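# Insert the peg fully into the block's hole inside the box

## Task

Push the peg completely down into the hole of the block that sits on the floor of the open box.

## Robot and tools

Robot: two six-joint arms, left_arm and right_arm, each with a parallel two-finger gripper. Each arm stands on a mounting plate, and both plates hang from one metal frame behind them; a 'too close' message treats a plate and its half of the frame as part of that arm. Calibrated bases in the scene frame: left_arm at (+0.014, +0.181, +0.187) m, right_arm at (-0.043, -0.183, +0.187) m, both nearly level.

Frames: the scene frame has its origin at table height midway between the nominal bases, +x out over the table, +z up, and left_arm on the +y side (arm names do not match image sides). Hand positions, orientations and wrist camera poses in results are in each arm's own base frame; fixed cameras and the table use the scene frame. Printed hand poses can be a few cm off, more at long reach. end_effector_position is the point between the finger pads, about 1 cm short of the tips; the fingers point along the gripper's +z and close along its y.

Row layout (used by every tool that moves the arms): 14 plain numbers, always all 14 even if one arm stays put. First left_arm: waist, shoulder, elbow, wrist pitch, wrist yaw, wrist roll, opening; then right_arm in the same order. Joint numbers are absolute target angles in radians, same as the Joint positions line. Stated ranges: waist -2.618 to 3.054, shoulder 0.000 to 3.142, elbow 0.000 to 3.142, wrist pitch -1.571 to 1.571, wrist yaw -1.571 to 1.571, wrist roll -2.094 to 2.094. Real ends may differ by up to 0.059 rad; a target beyond that margin and farther out than the current angle is rejected, and a target past the real end is clipped ('joint sent to its limit'). Opening is an absolute command from -1 (closed) to +1 (fully open); 0 is a real command, so resend the current value to leave a gripper alone.

execute_actions(actions, cameras): actions is a list of actions; each action is a list of up to 15 rows, one per 1/30 s control step, and the last row is held to fill 15 steps. An empty list just reports state and images. Per step each joint target is kept within 0.339 rad (waist, shoulder, elbow) or 2.2 rad (wrist joints) of the measured angle, and targets implying a hand jump over 200 mm are scaled back, so big changes need several actions. To keep a joint still, resend its Joint targets value.

move(target, speed, blend, opening_speed, blocking, cameras): target is one 14-number row or a list of up to 15 rows of absolute joint angles (all together limited to 10 s). All joints interpolate together, so the hand follows a curve, not a line. speed in rad/s (0.01 to 12.57, default 0.5) caps the fastest joint; one value or one per target. blend (rad) rounds corners between listed targets. opening_speed (0.2 or more, per second on the -1..+1 scale) ramps the fingers. The first row's opening is applied at the start; later rows' openings are applied on arrival. blocking=false returns after about 0.5 s while the move runs, and a new move replaces it. Paths do not avoid obstacles or the other arm. The result adds a 'move:' line: done, off_target (resting more than 0.035 rad from target), moving, held or fault, plus limits=held if steps were withheld.

wait(seconds 0 to 10, cameras): lets time pass with last commands held; a running move keeps going. stop(cameras): brakes a running move. zoom_image(camera, region [x0, y0, x1, y1] in pixels, top-left origin, at most 504x504): enlarges part of the latest image of cam_head_left, cam_head_right, cam_left_wrist or cam_right_wrist (all 672x504). read_manual(section, default "licences"): licence texts only. finished_scene(scene): the current scene's number; ends the scene irreversibly, and the peg must stay seated without the robot.

Result lines: Joint positions and Joint velocities give one block per arm in joint order (rad, rad/s), each ending with the finger gap in metres (0.093 fully open) and its rate; 'within noise' means still. Joint targets shows what joints are currently driven toward. Tool commands shows current gripper commands. grip_measured is the gripper motor on the -1..+1 scale; pads meet near -0.94 and an object of width w mm reads about -0.94 + 0.0208 w, possibly up to 0.02 high. For a firm grip on a rigid flat object send a value at least 0.24 below that reading and keep sending it; release with a value well above it. Joint torques are total drive output in N m (positive toward larger angles; joints 1 to 3 wrap at ±28). Step readings list intermediate joint positions for execute_actions calls. 'joint command not followed' means the clearance check altered targets.

Cautions: do not drop the peg, let go of it while it moves, or let anything leave the table. Approach and insert slowly; faster contact and targets deeper past contact press harder. Avoid collisions between the arms and never close one gripper on the other's fingers. Long holds, stretched poses or pushing against the unreachable heat motors: MOTOR HOT appears at 75 °C, a fold-and-idle fault at 90 °C. Loose objects may occasionally be nudged. Friction and load can leave joints short of target, and tiny turns may not happen.

Each tool is called as a command line: name --argument value for each argument, lists and objects as JSON in quotes; but a table of rows of numbers goes row by row, as --pt "numbers of a row", without its own name.

## Session

execute_actions --actions '[]'

Scene clock: 0.00 s.
left_arm: end_effector_position=(+0.3904, +0.0034, +0.0750) grip_measured=+1.000 end_effector_quat_wxyz=(+0.533, -0.034, +0.845, +0.014) | right_arm: end_effector_position=(+0.3826, -0.0317, +0.0874) grip_measured=+1.000 end_effector_quat_wxyz=(+0.563, +0.077, +0.822, -0.048)
Joint positions: left_arm=[-0.028 1.554 0.413 0.692 -0.086 -0.054 0.093] | right_arm=[-0.016 1.525 0.358 0.792 0.152 0.068 0.093]
Joint velocities: within noise
Joint torques (N m): no reading
Heat: left arm: 32 °C; right arm: 30 °C.
Joint targets: left_arm=[-0.028 1.547 0.422 0.695 -0.086 -0.054] | right_arm=[-0.016 1.516 0.368 0.802 0.152 0.068]
Tool commands: left_gripper/opening=+1.0 right_gripper/opening=+1.0

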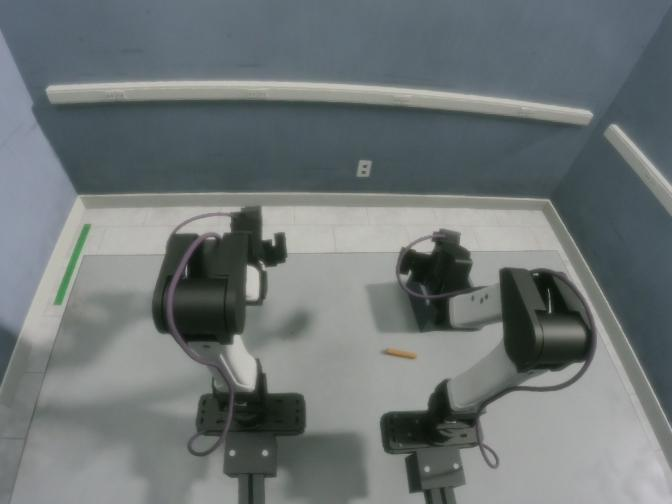

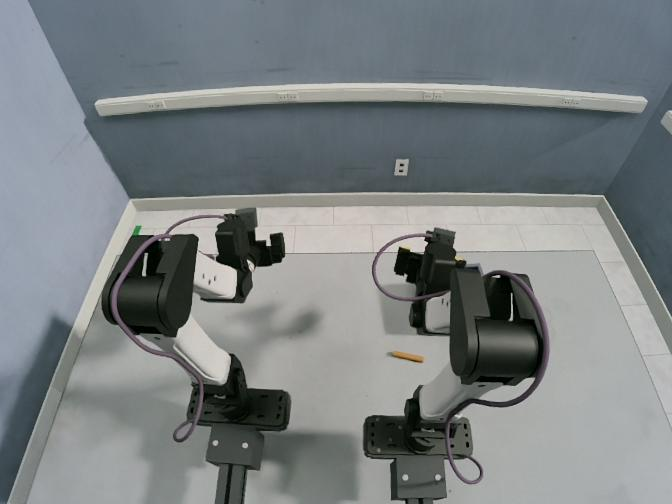

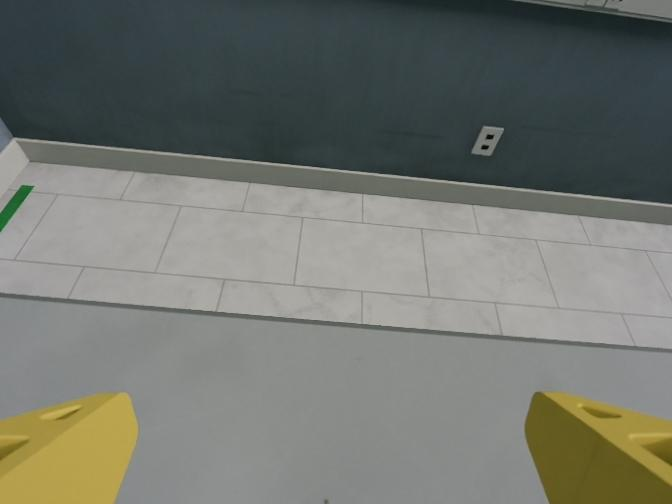

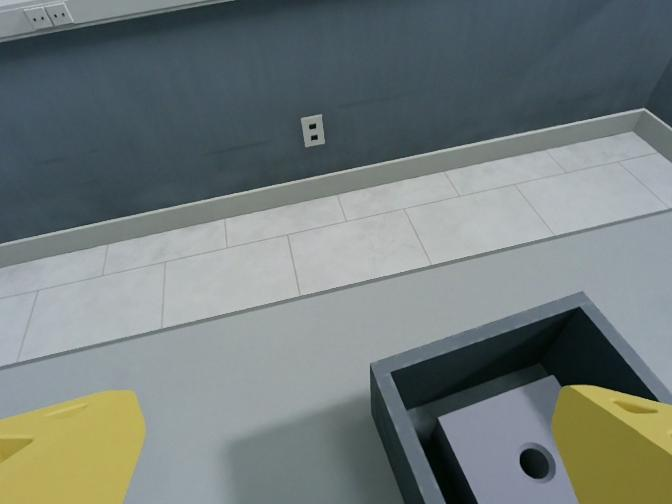

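move --target '[-0.028,1.547,0.422,0.695,-0.086,-0.054,1,0,1.44,0.645,-0.776,0,0,1]' --speed 1.0

Scene clock: 38.97 s.
left_arm: end_effector_position=(+0.3904, +0.0034, +0.0750) grip_measured=+1.000 end_effector_quat_wxyz=(+0.533, -0.034, +0.845, +0.014) | right_arm: end_effector_position=(+0.1862, -0.0031, -0.0110) grip_measured=+1.000 end_effector_quat_wxyz=(-0.025, +0.010, +1.000, -0.005)
Joint positions: left_arm=[-0.028 1.554 0.413 0.692 -0.086 -0.054 0.093] | right_arm=[-0.008 1.465 0.613 -0.77 0.01 0.012 0.093]
Joint velocities: within noise
Joint torques (N m): left_arm=[0.01 -4.59 5.93 2.2 -0.01 -0.05] | right_arm=[1.16 -6.01 9.01 -0.02 -0.1 -0.07]
Heat: left arm: 33 °C; right arm: 32 °C.
Joint targets: left_arm=[-0.028 1.547 0.422 0.695 -0.086 -0.054] | right_arm=[0.000 1.440 0.645 -0.776 0.000 0.000]
move: done

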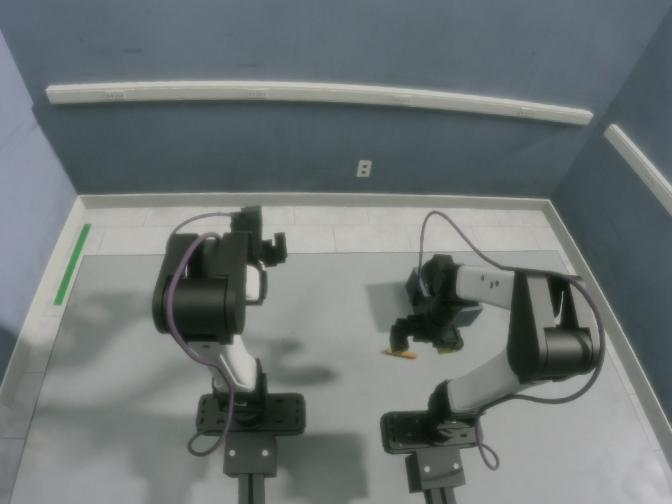

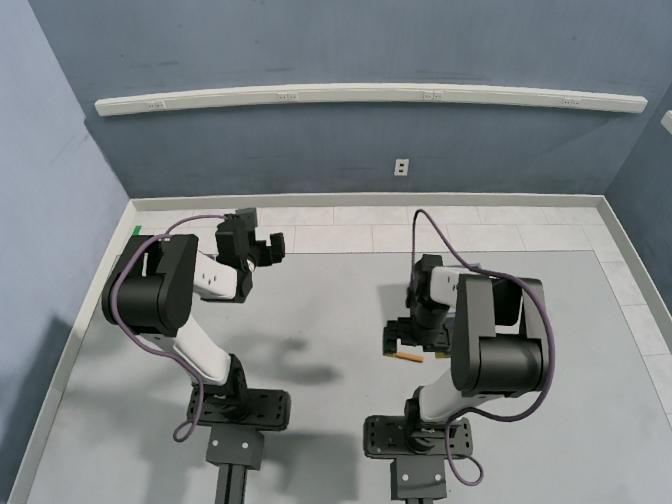

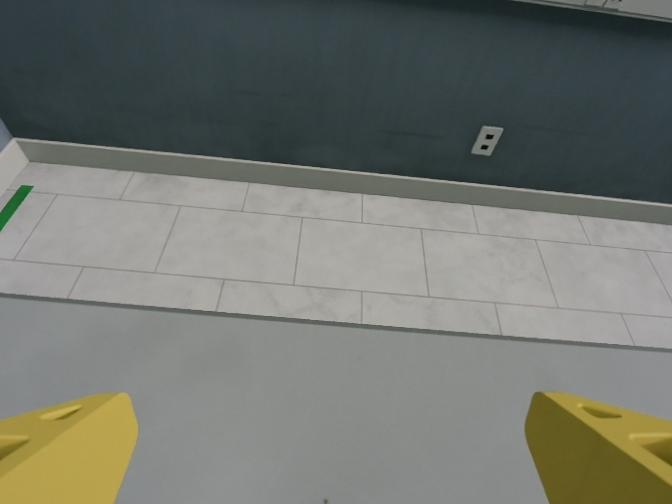

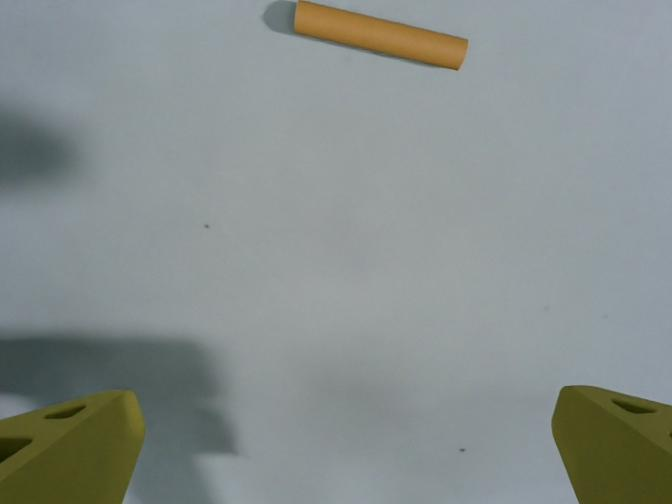

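move --target '[-0.028,1.547,0.422,0.695,-0.086,-0.054,1,-0.37,2.304,1.795,-1.062,0,0,1]' --speed 1.0

zoom_image --camera "cam_head_right" --region '[340, 200, 560, 400]'

Scene clock: 77.47 s.
left_arm: end_effector_position=(+0.3904, +0.0034, +0.0750) grip_measured=+1.000 end_effector_quat_wxyz=(+0.533, -0.034, +0.845, +0.014) | right_arm: end_effector_position=(+0.4029, -0.1570, -0.0025) grip_measured=+1.000 end_effector_quat_wxyz=(-0.007, +0.189, +0.982, -0.001)
Joint positions: left_arm=[-0.028 1.554 0.413 0.692 -0.086 -0.054 0.093] | right_arm=[-0.37 2.291 1.761 -1.054 0.005 0.011 0.093]
Joint velocities: within noise
Joint torques (N m): left_arm=[0.02 -4.63 5.94 2.2 -0.02 -0.07] | right_arm=[0.84 -10.67 10.18 0.01 -0.05 -0.08]
Heat: left arm: 33 °C; right arm: 35 °C.
Joint targets: left_arm=[-0.028 1.547 0.422 0.695 -0.086 -0.054] | right_arm=[-0.370 2.304 1.795 -1.062 0.000 0.000]
move: done

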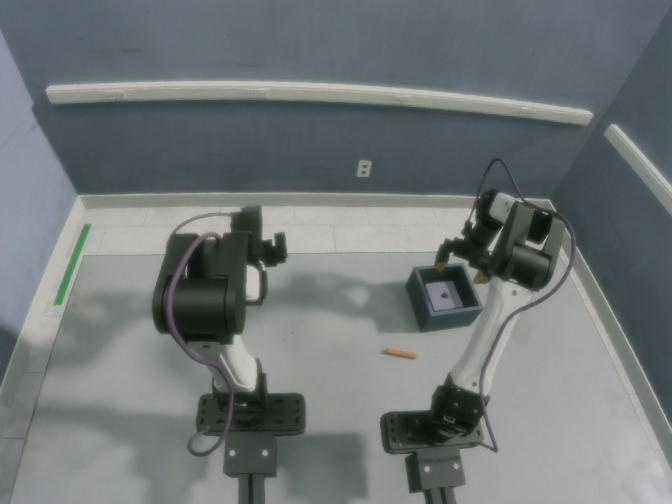

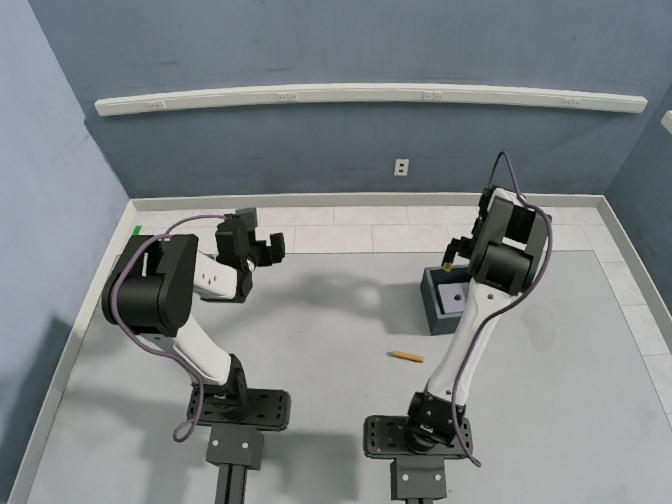

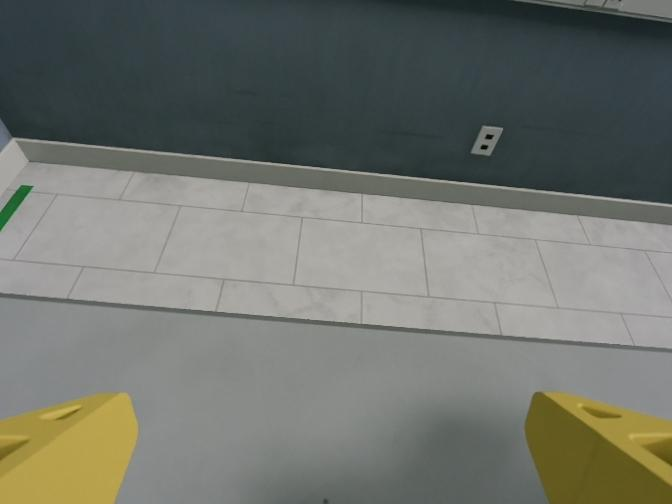

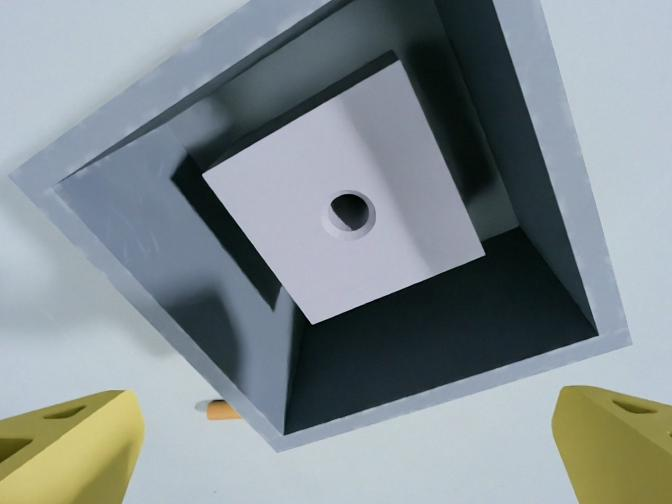

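Scaled by 2.291.

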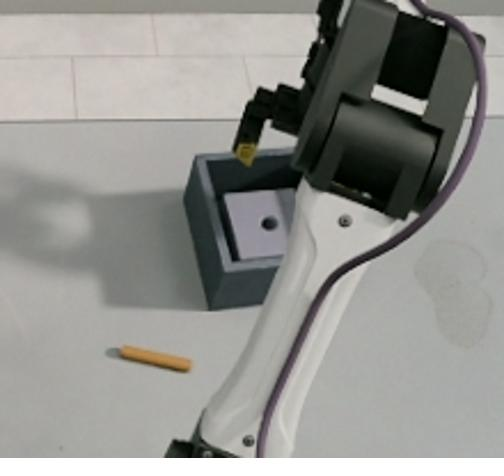

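move --pt "-0.028 1.547 0.422 0.695 -0.086 -0.054 1 0 1.44 0.645 -0.776 0 0 1" --pt "-0.028 1.547 0.422 0.695 -0.086 -0.054 1 0.319 2.233 0.99 -0.523 0.374 -1.034 1" --speed 1.0

Scene clock: 181.70 s.
left_arm: end_effector_position=(+0.3904, +0.0034, +0.0750) grip_measured=+1.000 end_effector_quat_wxyz=(+0.533, -0.034, +0.845, +0.014) | right_arm: end_effector_position=(+0.2691, +0.0235, -0.1164) grip_measured=+1.000 end_effector_quat_wxyz=(-0.164, -0.621, +0.755, -0.134)
Joint positions: left_arm=[-0.028 1.554 0.413 0.692 -0.086 -0.054 0.093] | right_arm=[0.314 2.223 0.969 -0.536 0.369 -1.021 0.093]
Joint velocities: within noise
Joint torques (N m): left_arm=[0.02 -4.62 5.9 2.2 -0.01 -0.05] | right_arm=[1.13 -7.56 5.82 -0.11 0.19 -0.08]
Heat: left arm: 35 °C; right arm: 39 °C.
Joint targets: left_arm=[-0.028 1.547 0.422 0.695 -0.086 -0.054] | right_arm=[0.319 2.233 0.990 -0.523 0.374 -1.034]
move: done

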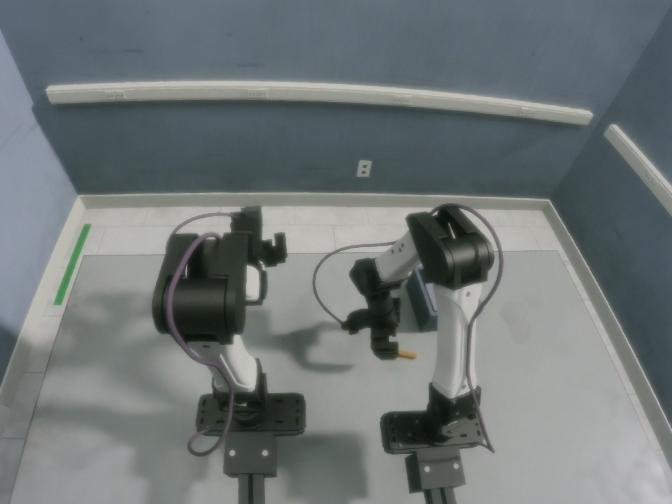

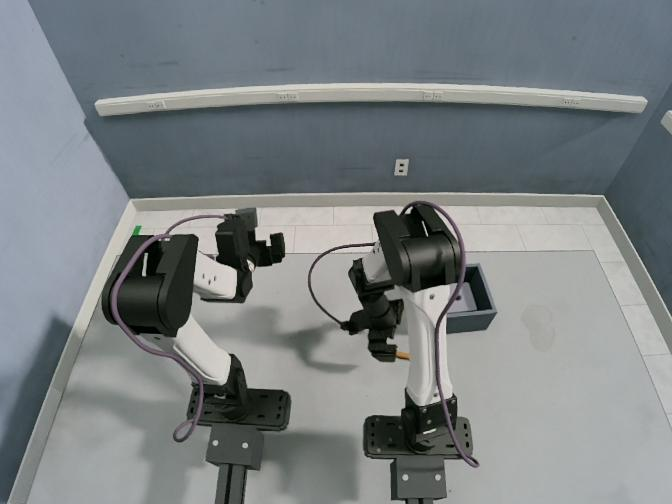

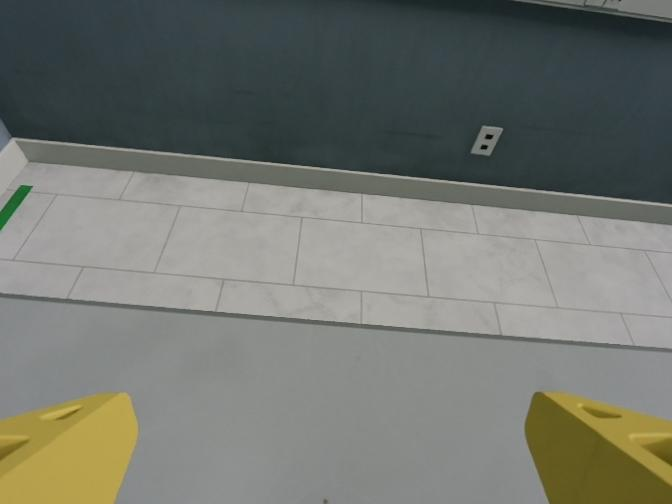

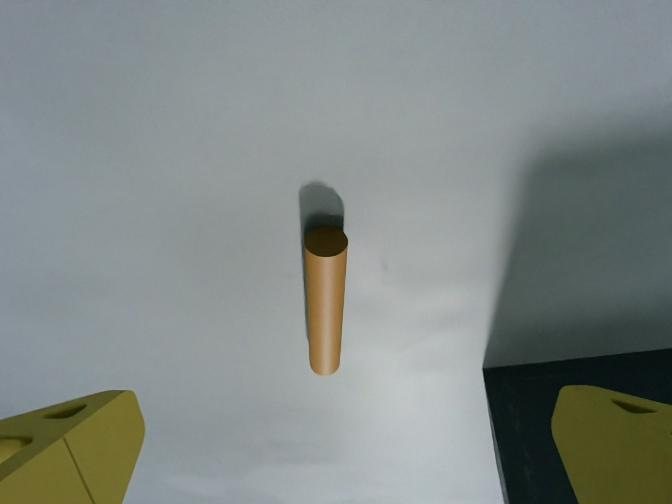

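move --target '[-0.028,1.547,0.422,0.695,-0.086,-0.054,1,0.300,2.360,0.943,-0.323,0.382,-1.067,1]' --speed 0.5 --cameras '["cam_right_wrist"]'

Scene clock: 196.87 s.
left_arm: end_effector_position=(+0.3904, +0.0034, +0.0750) grip_measured=+1.000 end_effector_quat_wxyz=(+0.533, -0.034, +0.845, +0.014) | right_arm: end_effector_position=(+0.2745, +0.0219, -0.1572) grip_measured=+1.000 end_effector_quat_wxyz=(-0.144, -0.629, +0.751, -0.144)
Joint positions: left_arm=[-0.028 1.554 0.413 0.692 -0.086 -0.054 0.093] | right_arm=[0.307 2.35 0.95 -0.337 0.378 -1.055 0.093]
Joint velocities: within noise
Joint torques (N m): left_arm=[-0.06 -4.6 5.9 2.19 0 -0.06] | right_arm=[0.08 -7.69 2.21 0.04 0.21 -0.08]
Heat: left arm: 36 °C; right arm: 37 °C.
Joint targets: left_arm=[-0.028 1.547 0.422 0.695 -0.086 -0.054] | right_arm=[0.300 2.360 0.943 -0.323 0.382 -1.067]
move: done
Images, in order (width x height): cam_right_wrist 672x504.

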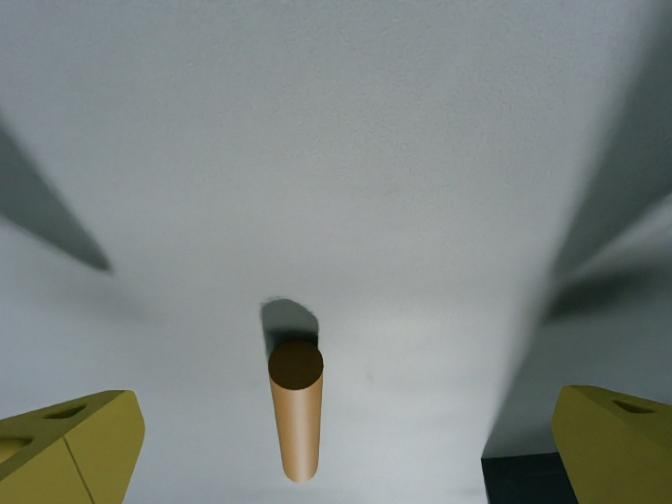

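move --target '[-0.028,1.547,0.422,0.695,-0.086,-0.054,1,0.283,2.402,0.899,-0.255,0.384,-1.077,1]' --speed 0.3 --cameras '["cam_right_wrist"]'

Scene clock: 205.23 s.
left_arm: end_effector_position=(+0.3904, +0.0034, +0.0750) grip_measured=+1.000 end_effector_quat_wxyz=(+0.533, -0.034, +0.845, +0.014) | right_arm: end_effector_position=(+0.2594, +0.0122, -0.1717) grip_measured=+1.000 end_effector_quat_wxyz=(-0.154, -0.627, +0.751, -0.140)
Joint positions: left_arm=[-0.028 1.554 0.413 0.692 -0.086 -0.054 0.093] | right_arm=[0.29 2.39 0.906 -0.269 0.38 -1.066 0.093]
Joint velocities: within noise
Joint torques (N m): left_arm=[0.02 -4.62 5.93 2.19 0 -0.05] | right_arm=[0.18 -7.36 1.61 -0.03 0.2 -0.1]
Heat: left arm: 36 °C; right arm: 37 °C.
Joint targets: left_arm=[-0.028 1.547 0.422 0.695 -0.086 -0.054] | right_arm=[0.283 2.402 0.899 -0.255 0.384 -1.077]
move: done
Images, in order (width x height): cam_right_wrist 672x504.

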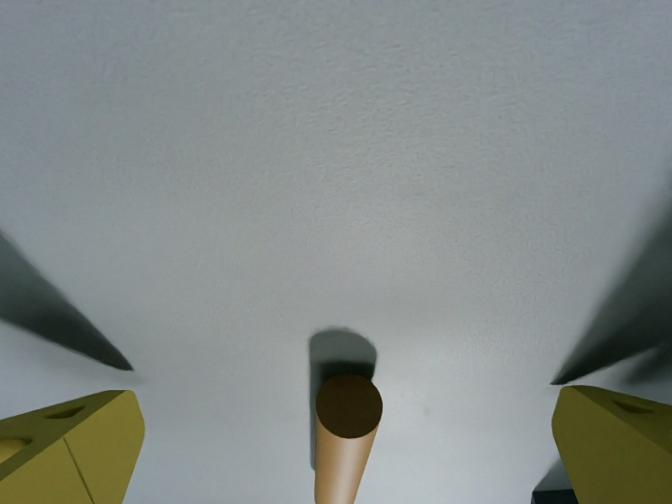

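move --target '[-0.028,1.547,0.422,0.695,-0.086,-0.054,1,0.283,2.402,0.899,-0.255,0.384,-1.077,-0.88]' --opening_speed 1.5 --cameras '["cam_right_wrist"]'

Scene clock: 211.60 s.
left_arm: end_effector_position=(+0.3904, +0.0034, +0.0750) grip_measured=+1.000 end_effector_quat_wxyz=(+0.533, -0.034, +0.845, +0.014) | right_arm: end_effector_position=(+0.2597, +0.0123, -0.1717) grip_measured=-0.811 end_effector_quat_wxyz=(-0.154, -0.627, +0.751, -0.141)
Joint positions: left_arm=[-0.028 1.554 0.413 0.692 -0.086 -0.054 0.093] | right_arm=[0.29 2.39 0.906 -0.268 0.38 -1.066 0.006]
Joint velocities: within noise
Joint torques (N m): left_arm=[-0.03 -4.6 5.89 2.2 -0.02 -0.05] | right_arm=[0.1 -7.43 1.61 -0.05 0.21 -0.07]
Heat: left arm: 36 °C; right arm: 37 °C.
Joint targets: left_arm=[-0.028 1.547 0.422 0.695 -0.086 -0.054] | right_arm=[0.283 2.402 0.899 -0.255 0.384 -1.077]
move: done
Images, in order (width x height): cam_right_wrist 672x504.

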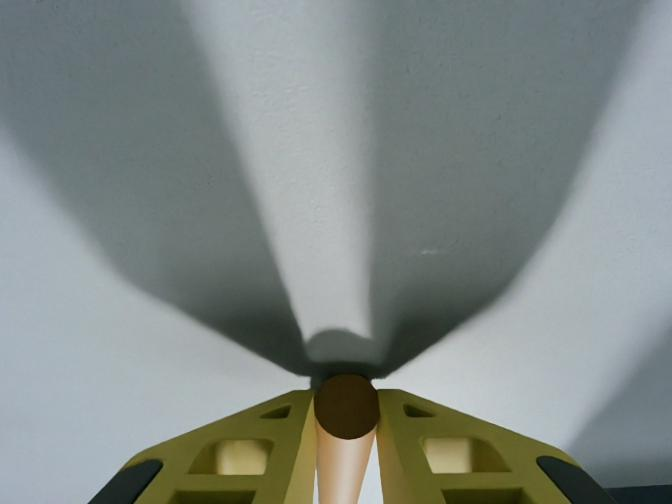

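move --pt "-0.028 1.547 0.422 0.695 -0.086 -0.054 1 0.3 2.233 0.99 -0.523 0.374 -1.034 -0.88" --pt "-0.028 1.547 0.422 0.695 -0.086 -0.054 1 0.3 1.6 0.7 -0.85 0.374 -1.034 -0.88" --pt "-0.028 1.547 0.422 0.695 -0.086 -0.054 1 0.0 1.6 0.4 0.78 0.1 -0.3 -0.88" --pt "-0.028 1.547 0.422 0.695 -0.086 -0.054 1 -0.362 2.231 0.508 1.405 0.023 -0.062 -0.88" --speed 0.8 --blend 0.1

zoom_image --camera "cam_head_right" --region '[380, 200, 560, 360]'

zoom_image --camera "cam_head_left" --region '[380, 200, 560, 360]'

Scene clock: 239.87 s.
left_arm: end_effector_position=(+0.3904, +0.0034, +0.0750) grip_measured=+1.000 end_effector_quat_wxyz=(+0.533, -0.034, +0.845, +0.014) | right_arm: end_effector_position=(+0.3967, -0.1548, -0.0134) grip_measured=-0.818 end_effector_quat_wxyz=(+0.552, +0.125, +0.813, -0.137)
Joint positions: left_arm=[-0.028 1.554 0.413 0.692 -0.086 -0.054 0.093] | right_arm=[-0.358 2.222 0.486 1.375 0.035 -0.077 0.006]
Joint velocities: within noise
Joint torques (N m): left_arm=[-0.02 -4.64 5.93 2.2 -0.01 -0.05] | right_arm=[0.29 -7.01 4.75 2.23 -0.07 0.19]
Heat: left arm: 36 °C; right arm: 36 °C.
Joint targets: left_arm=[-0.028 1.547 0.422 0.695 -0.086 -0.054] | right_arm=[-0.362 2.231 0.508 1.405 0.023 -0.062]
move: done

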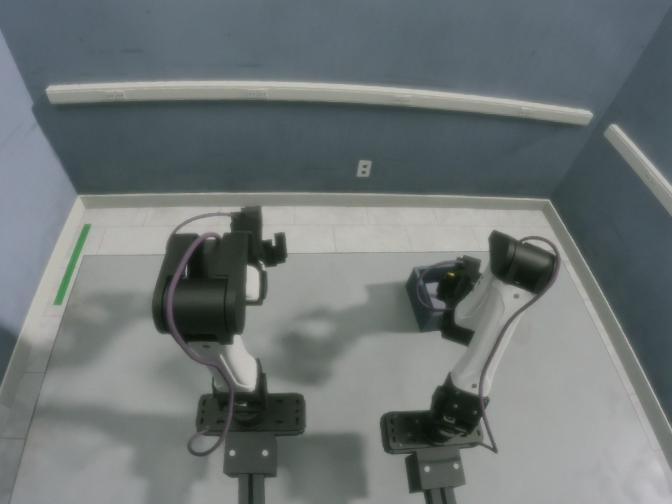

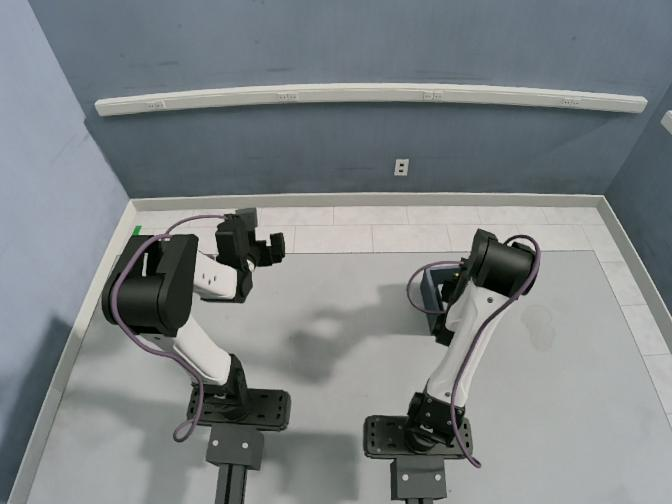

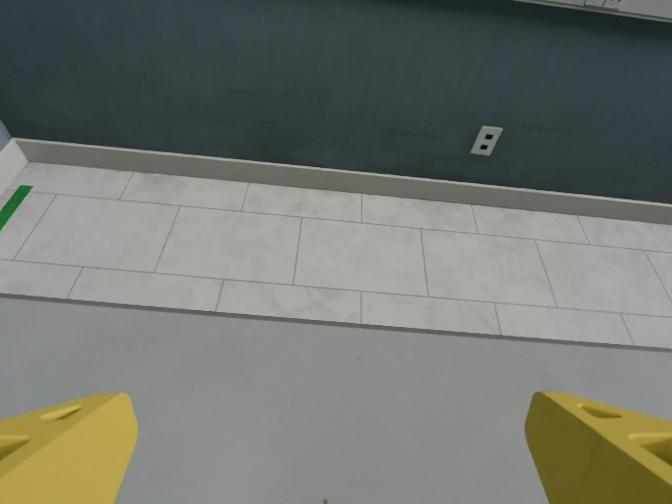

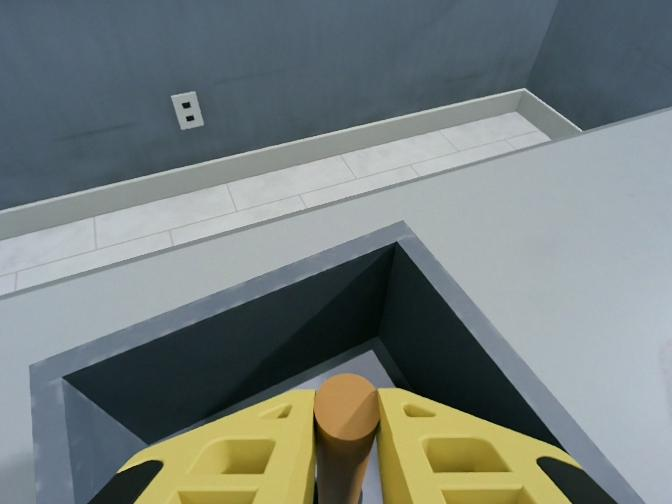

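Scaled by 2.800.

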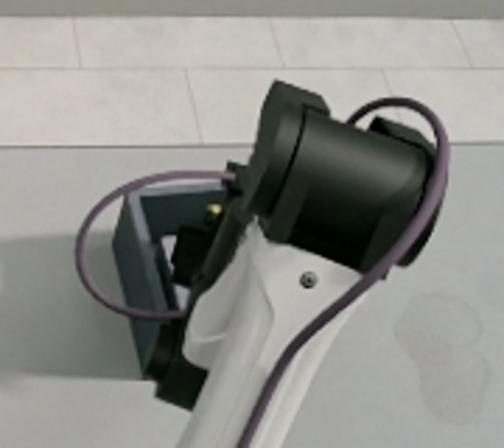

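Scaled by 2.800.

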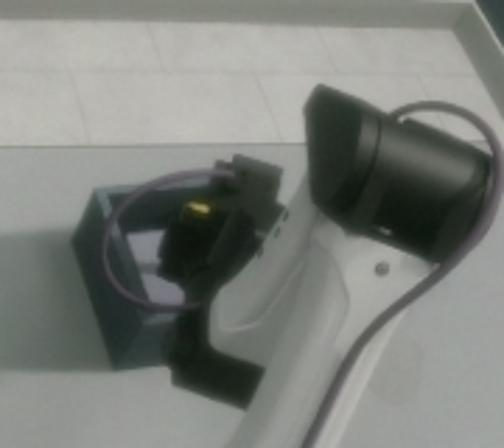

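move --target '[-0.31,2.143,1.016,0.137,1.03,0.913,1,-0.362,2.231,0.508,1.405,0.023,-0.062,-0.88]' --speed 0.8 --cameras '["cam_left_wrist","cam_head_left"]'

Scene clock: 256.40 s.
left_arm: end_effector_position=(+0.3424, -0.2592, +0.0051) grip_measured=+1.000 end_effector_quat_wxyz=(+0.374, +0.589, +0.610, -0.376) | right_arm: end_effector_position=(+0.3967, -0.1548, -0.0133) grip_measured=-0.818 end_effector_quat_wxyz=(+0.553, +0.125, +0.813, -0.137)
Joint positions: left_arm=[-0.307 2.125 0.989 0.141 1.021 0.901 0.093] | right_arm=[-0.358 2.222 0.486 1.376 0.035 -0.076 0.006]
Joint velocities: within noise
Joint torques (N m): left_arm=[-0.59 -6.17 6.83 1.22 0.69 0.07] | right_arm=[0.32 -7.1 4.97 2.22 -0.1 0.22]
Heat: left arm: 36 °C; right arm: 35 °C.
Joint targets: left_arm=[-0.310 2.143 1.016 0.137 1.030 0.913] | right_arm=[-0.362 2.231 0.508 1.405 0.023 -0.062]
move: done
Images, in order (width x height): cam_head_left 672x504, cam_left_wrist 672x504.

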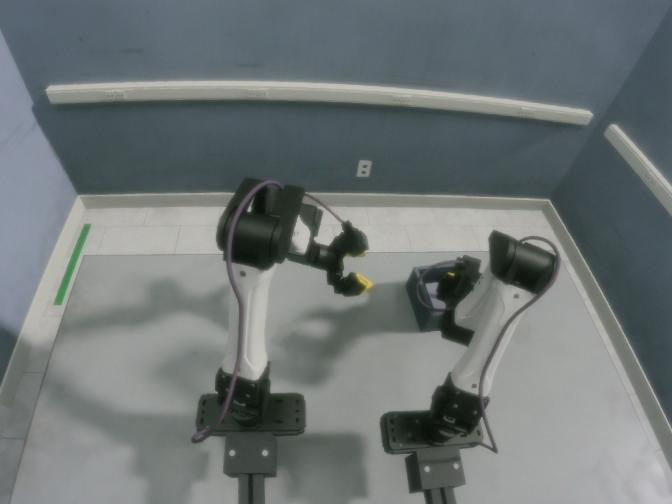

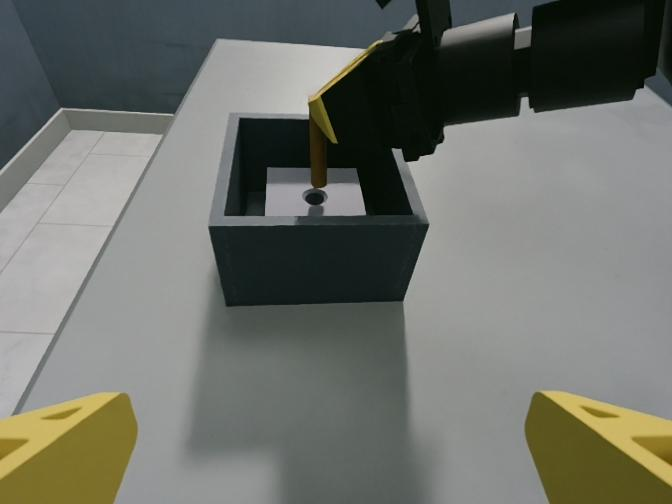

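move --target '[-0.31,2.143,1.016,0.137,1.03,0.913,1,-0.643,2.219,0.67,1.085,-0.757,-0.434,-0.88]' --speed 0.6 --cameras '["cam_left_wrist","cam_head_left","cam_right_wrist"]'

zoom_image --camera "cam_left_wrist" --region '[210, 80, 430, 240]'

Scene clock: 279.67 s.
left_arm: end_effector_position=(+0.3422, -0.2592, +0.0052) grip_measured=+1.000 end_effector_quat_wxyz=(+0.374, +0.589, +0.609, -0.376) | right_arm: end_effector_position=(+0.4014, -0.1561, -0.0137) grip_measured=-0.818 end_effector_quat_wxyz=(+0.573, -0.100, +0.813, +0.023)
Joint positions: left_arm=[-0.307 2.125 0.989 0.141 1.022 0.902 0.093] | right_arm=[-0.638 2.222 0.65 1.089 -0.74 -0.422 0.006]
Joint velocities: within noise
Joint torques (N m): left_arm=[-0.54 -6.19 6.83 1.21 0.67 0.06] | right_arm=[0.02 -8.91 5.39 1.63 -0.36 -0.09]
Heat: left arm: 34 °C; right arm: 35 °C.
Joint targets: left_arm=[-0.310 2.143 1.016 0.137 1.030 0.913] | right_arm=[-0.643 2.219 0.670 1.085 -0.757 -0.434]
move: done
Images, in order (width x height): cam_head_left 672x504, cam_left_wrist 672x504, cam_right_wrist 672x504.

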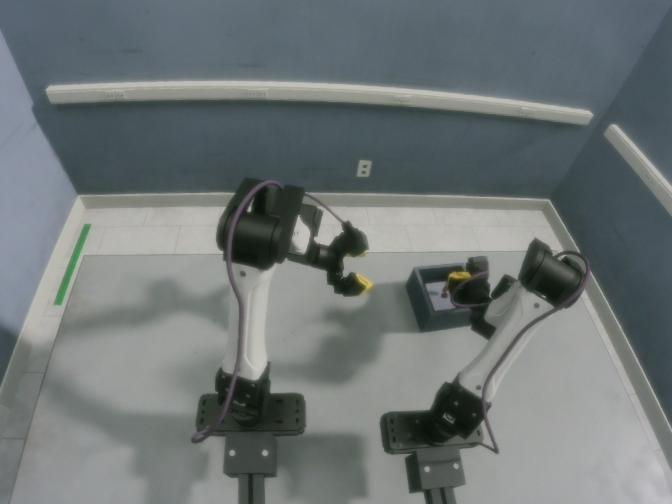

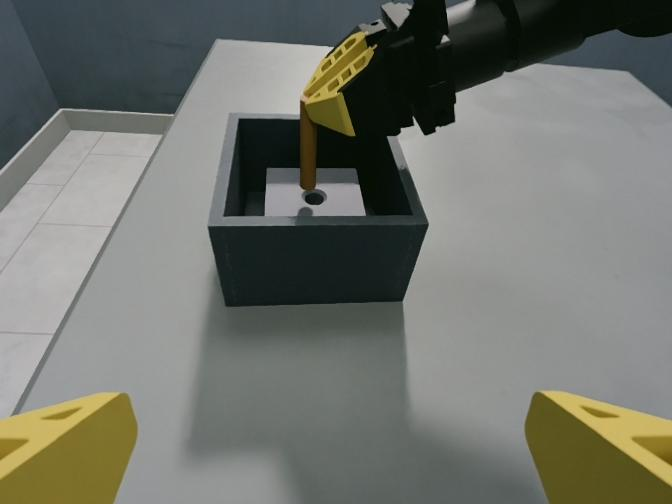

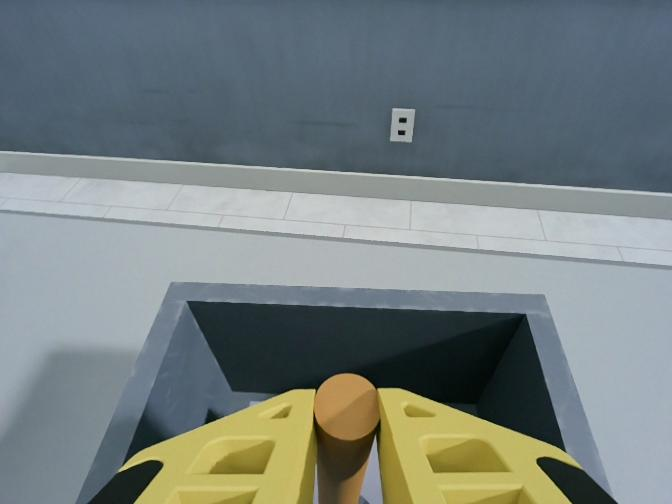

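Scaled by 2.291.

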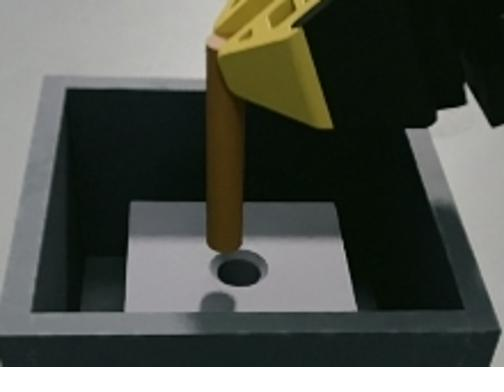

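move --target '[-0.31,2.143,1.016,0.137,1.03,0.913,1,-0.655,2.341,0.68,1.18,-0.765,-0.442,-0.88]' --speed 0.3 --cameras '["cam_left_wrist"]'

zoom_image --camera "cam_left_wrist" --region '[210, 80, 430, 240]'

Scene clock: 287.23 s.
left_arm: end_effector_position=(+0.3422, -0.2592, +0.0051) grip_measured=+1.000 end_effector_quat_wxyz=(+0.374, +0.589, +0.609, -0.376) | right_arm: end_effector_position=(+0.4000, -0.1560, -0.0293) grip_measured=-0.818 end_effector_quat_wxyz=(+0.582, -0.109, +0.806, +0.026)
Joint positions: left_arm=[-0.307 2.125 0.989 0.14 1.022 0.902 0.093] | right_arm=[-0.649 2.318 0.665 1.188 -0.771 -0.428 0.006]
Joint velocities: within noise
Joint torques (N m): left_arm=[-0.55 -6.26 6.87 1.23 0.67 0.06] | right_arm=[0.08 -6.72 4.41 1.57 -0.16 -0.11]
Heat: left arm: 34 °C; right arm: 35 °C.
Joint targets: left_arm=[-0.310 2.143 1.016 0.137 1.030 0.913] | right_arm=[-0.655 2.341 0.680 1.180 -0.765 -0.442]
move: done
Images, in order (width x height): cam_left_wrist 672x504.

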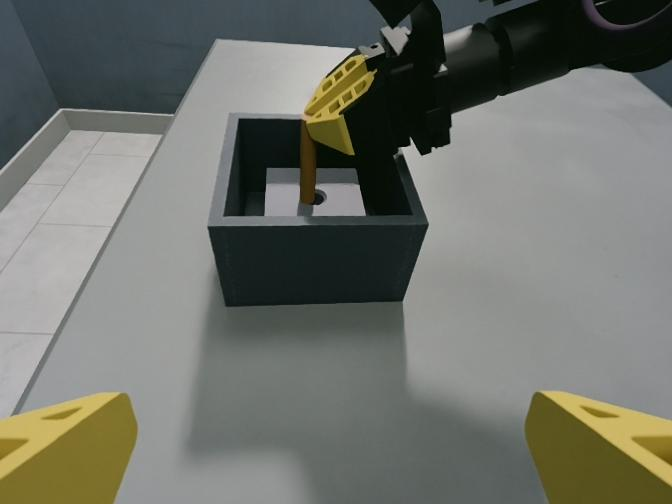

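Scaled by 2.291.

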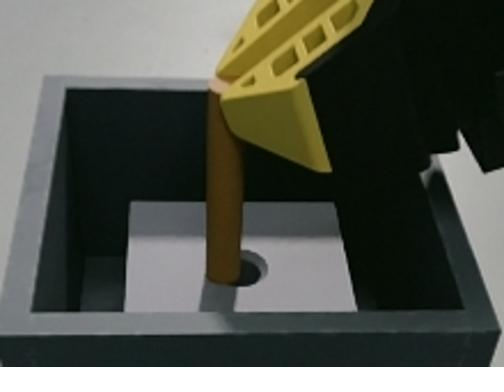

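move --pt "-0.31 2.143 1.016 0.137 1.03 0.913 1 -0.655 2.24 0.67 1.1 -0.765 -0.442 -0.88" --pt "-0.31 2.143 1.016 0.137 1.03 0.913 1 -0.684 2.232 0.67 1.075 -0.797 -0.469 -0.88" --speed 0.3 --cameras '["cam_left_wrist","cam_right_wrist"]'

zoom_image --camera "cam_left_wrist" --region '[210, 80, 430, 240]'

Scene clock: 306.50 s.
left_arm: end_effector_position=(+0.3422, -0.2592, +0.0051) grip_measured=+1.000 end_effector_quat_wxyz=(+0.374, +0.589, +0.609, -0.376) | right_arm: end_effector_position=(+0.3924, -0.1642, -0.0293) grip_measured=-0.818 end_effector_quat_wxyz=(+0.567, -0.100, +0.817, +0.031)
Joint positions: left_arm=[-0.307 2.125 0.989 0.14 1.022 0.902 0.093] | right_arm=[-0.68 2.275 0.665 1.087 -0.784 -0.456 0.006]
Joint velocities: within noise
Joint torques (N m): left_arm=[-0.59 -6.19 6.87 1.22 0.67 0.06] | right_arm=[0.27 -12.62 3.62 1.5 -0.29 -0.05]
Heat: left arm: 34 °C; right arm: 35 °C.
Joint targets: left_arm=[-0.310 2.143 1.016 0.137 1.030 0.913] | right_arm=[-0.684 2.232 0.670 1.075 -0.797 -0.469]
move: off_target (right_arm); right_arm: the shoulder is farthest, 0.043 rad from its target
Images, in order (width x height): cam_left_wrist 672x504, cam_right_wrist 672x504.

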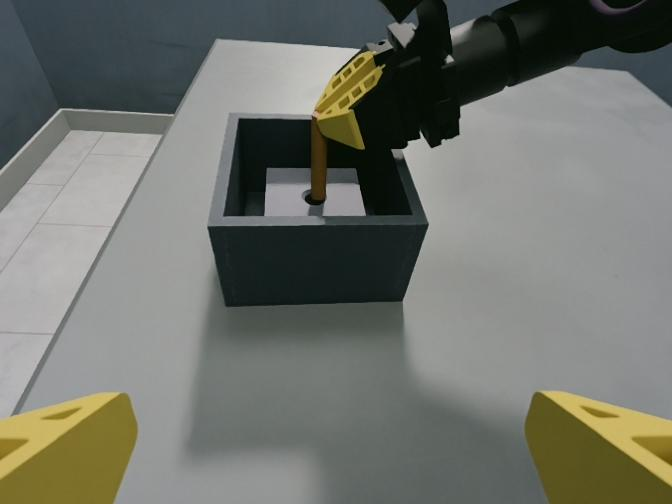

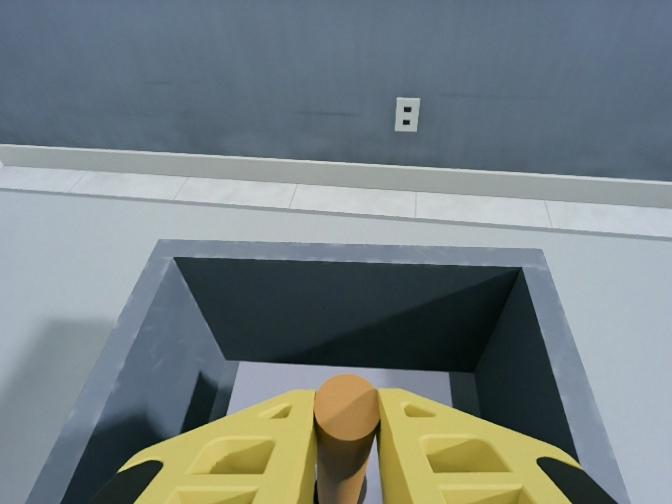

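Scaled by 2.291.

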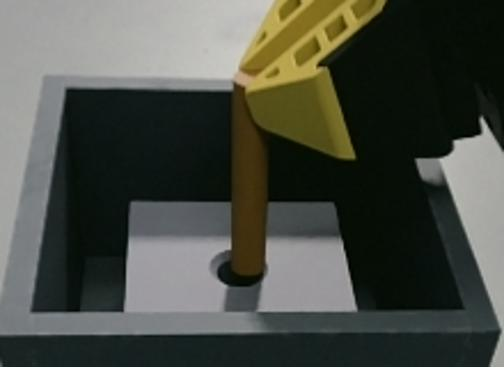

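move --target '[-0.31,2.143,1.016,0.137,1.03,0.913,1,-0.675,2.2,0.66,1.04,-0.787,-0.459,-0.88]' --speed 0.3 --cameras '["cam_left_wrist"]'

zoom_image --camera "cam_left_wrist" --region '[210, 80, 430, 240]'

Scene clock: 314.23 s.
left_arm: end_effector_position=(+0.3422, -0.2592, +0.0051) grip_measured=+1.000 end_effector_quat_wxyz=(+0.374, +0.589, +0.609, -0.376) | right_arm: end_effector_position=(+0.3928, -0.1643, -0.0236) grip_measured=-0.818 end_effector_quat_wxyz=(+0.565, -0.099, +0.819, +0.034)
Joint positions: left_arm=[-0.307 2.125 0.989 0.14 1.022 0.902 0.093] | right_arm=[-0.68 2.243 0.665 1.045 -0.785 -0.457 0.006]
Joint velocities: within noise
Joint torques (N m): left_arm=[-0.55 -6.17 6.78 1.22 0.67 0.06] | right_arm=[0.94 -12.51 2.71 1.54 -0.26 0.04]
Heat: left arm: 34 °C; right arm: 38 °C.
Joint targets: left_arm=[-0.310 2.143 1.016 0.137 1.030 0.913] | right_arm=[-0.675 2.200 0.660 1.040 -0.787 -0.459]
move: off_target (right_arm); right_arm: the shoulder is farthest, 0.043 rad from its target
Images, in order (width x height): cam_left_wrist 672x504.

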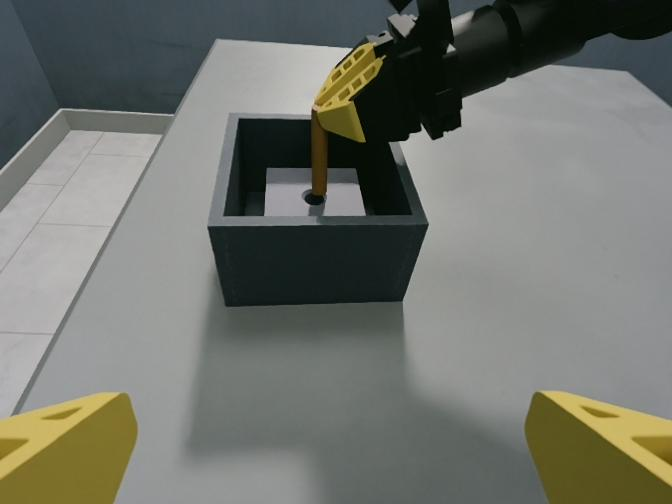

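Scaled by 2.291.

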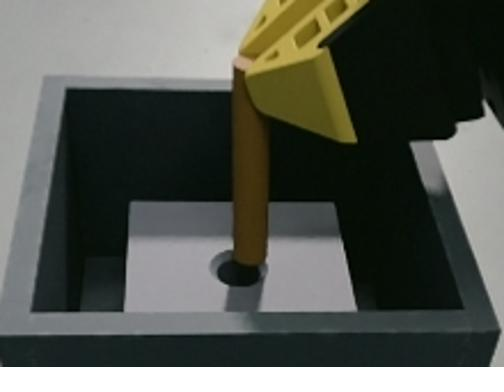

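move --target '[-0.31,2.143,1.016,0.137,1.03,0.913,1,-0.691,2.255,0.705,1.05,-0.8,-0.474,-0.88]' --speed 0.3 --cameras '["cam_left_wrist"]'

zoom_image --camera "cam_left_wrist" --region '[260, 100, 370, 230]'

Scene clock: 329.03 s.
left_arm: end_effector_position=(+0.3422, -0.2592, +0.0051) grip_measured=+1.000 end_effector_quat_wxyz=(+0.374, +0.589, +0.609, -0.376) | right_arm: end_effector_position=(+0.3978, -0.1706, -0.0188) grip_measured=-0.818 end_effector_quat_wxyz=(+0.571, -0.103, +0.814, +0.025)
Joint positions: left_arm=[-0.307 2.125 0.989 0.14 1.022 0.902 0.093] | right_arm=[-0.684 2.243 0.686 1.044 -0.785 -0.461 0.006]
Joint velocities: within noise
Joint torques (N m): left_arm=[-0.61 -6.2 6.84 1.2 0.67 0.06] | right_arm=[-0.01 -7.65 5.2 1.71 -0.36 -0.1]
Heat: left arm: 35 °C; right arm: 42 °C.
Joint targets: left_arm=[-0.310 2.143 1.016 0.137 1.030 0.913] | right_arm=[-0.691 2.255 0.705 1.050 -0.800 -0.474]
move: done
Images, in order (width x height): cam_left_wrist 672x504.

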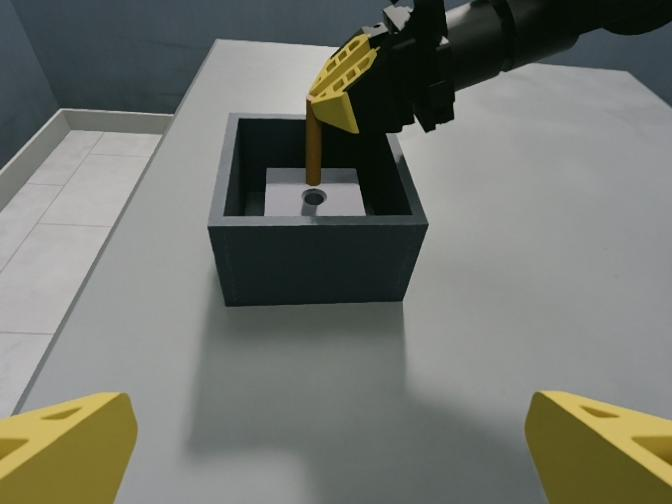

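Scaled by 3.877.

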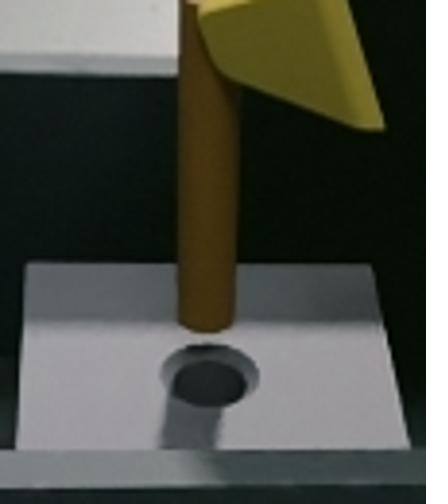

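move --target '[-0.31,2.143,1.016,0.137,1.03,0.913,1,-0.691,2.305,0.714,1.091,-0.8,-0.474,-0.88]' --speed 0.2 --cameras '["cam_left_wrist"]'

zoom_image --camera "cam_left_wrist" --region '[260, 100, 370, 230]'

Scene clock: 340.90 s.
left_arm: end_effector_position=(+0.3422, -0.2592, +0.0051) grip_measured=+1.000 end_effector_quat_wxyz=(+0.374, +0.589, +0.609, -0.376) | right_arm: end_effector_position=(+0.3983, -0.1698, -0.0275) grip_measured=-0.818 end_effector_quat_wxyz=(+0.572, -0.106, +0.813, +0.027)
Joint positions: left_arm=[-0.307 2.125 0.989 0.14 1.022 0.902 0.093] | right_arm=[-0.684 2.287 0.696 1.08 -0.793 -0.462 0.006]
Joint velocities: within noise
Joint torques (N m): left_arm=[-0.57 -6.2 6.84 1.22 0.67 0.06] | right_arm=[-0.01 -7.32 4.94 1.73 -0.29 -0.09]
Heat: left arm: 35 °C; right arm: 41 °C.
Joint targets: left_arm=[-0.310 2.143 1.016 0.137 1.030 0.913] | right_arm=[-0.691 2.305 0.714 1.091 -0.800 -0.474]
move: done
Images, in order (width x height): cam_left_wrist 672x504.

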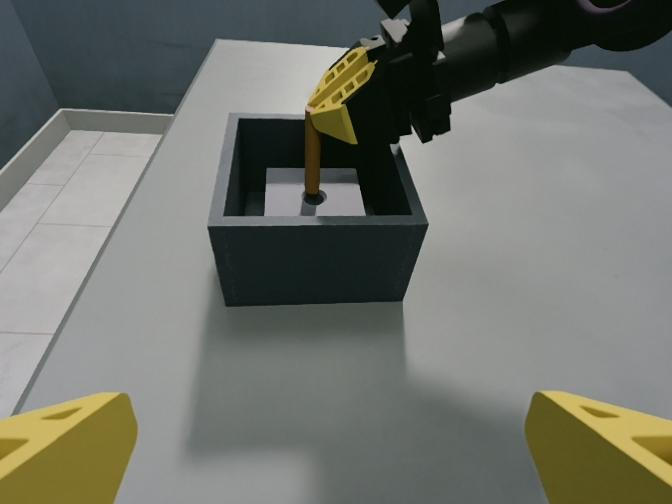

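Scaled by 3.877.

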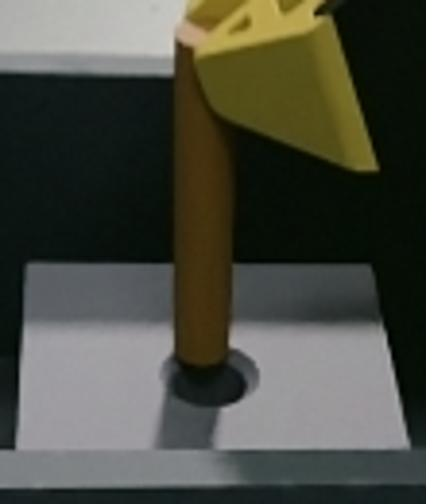

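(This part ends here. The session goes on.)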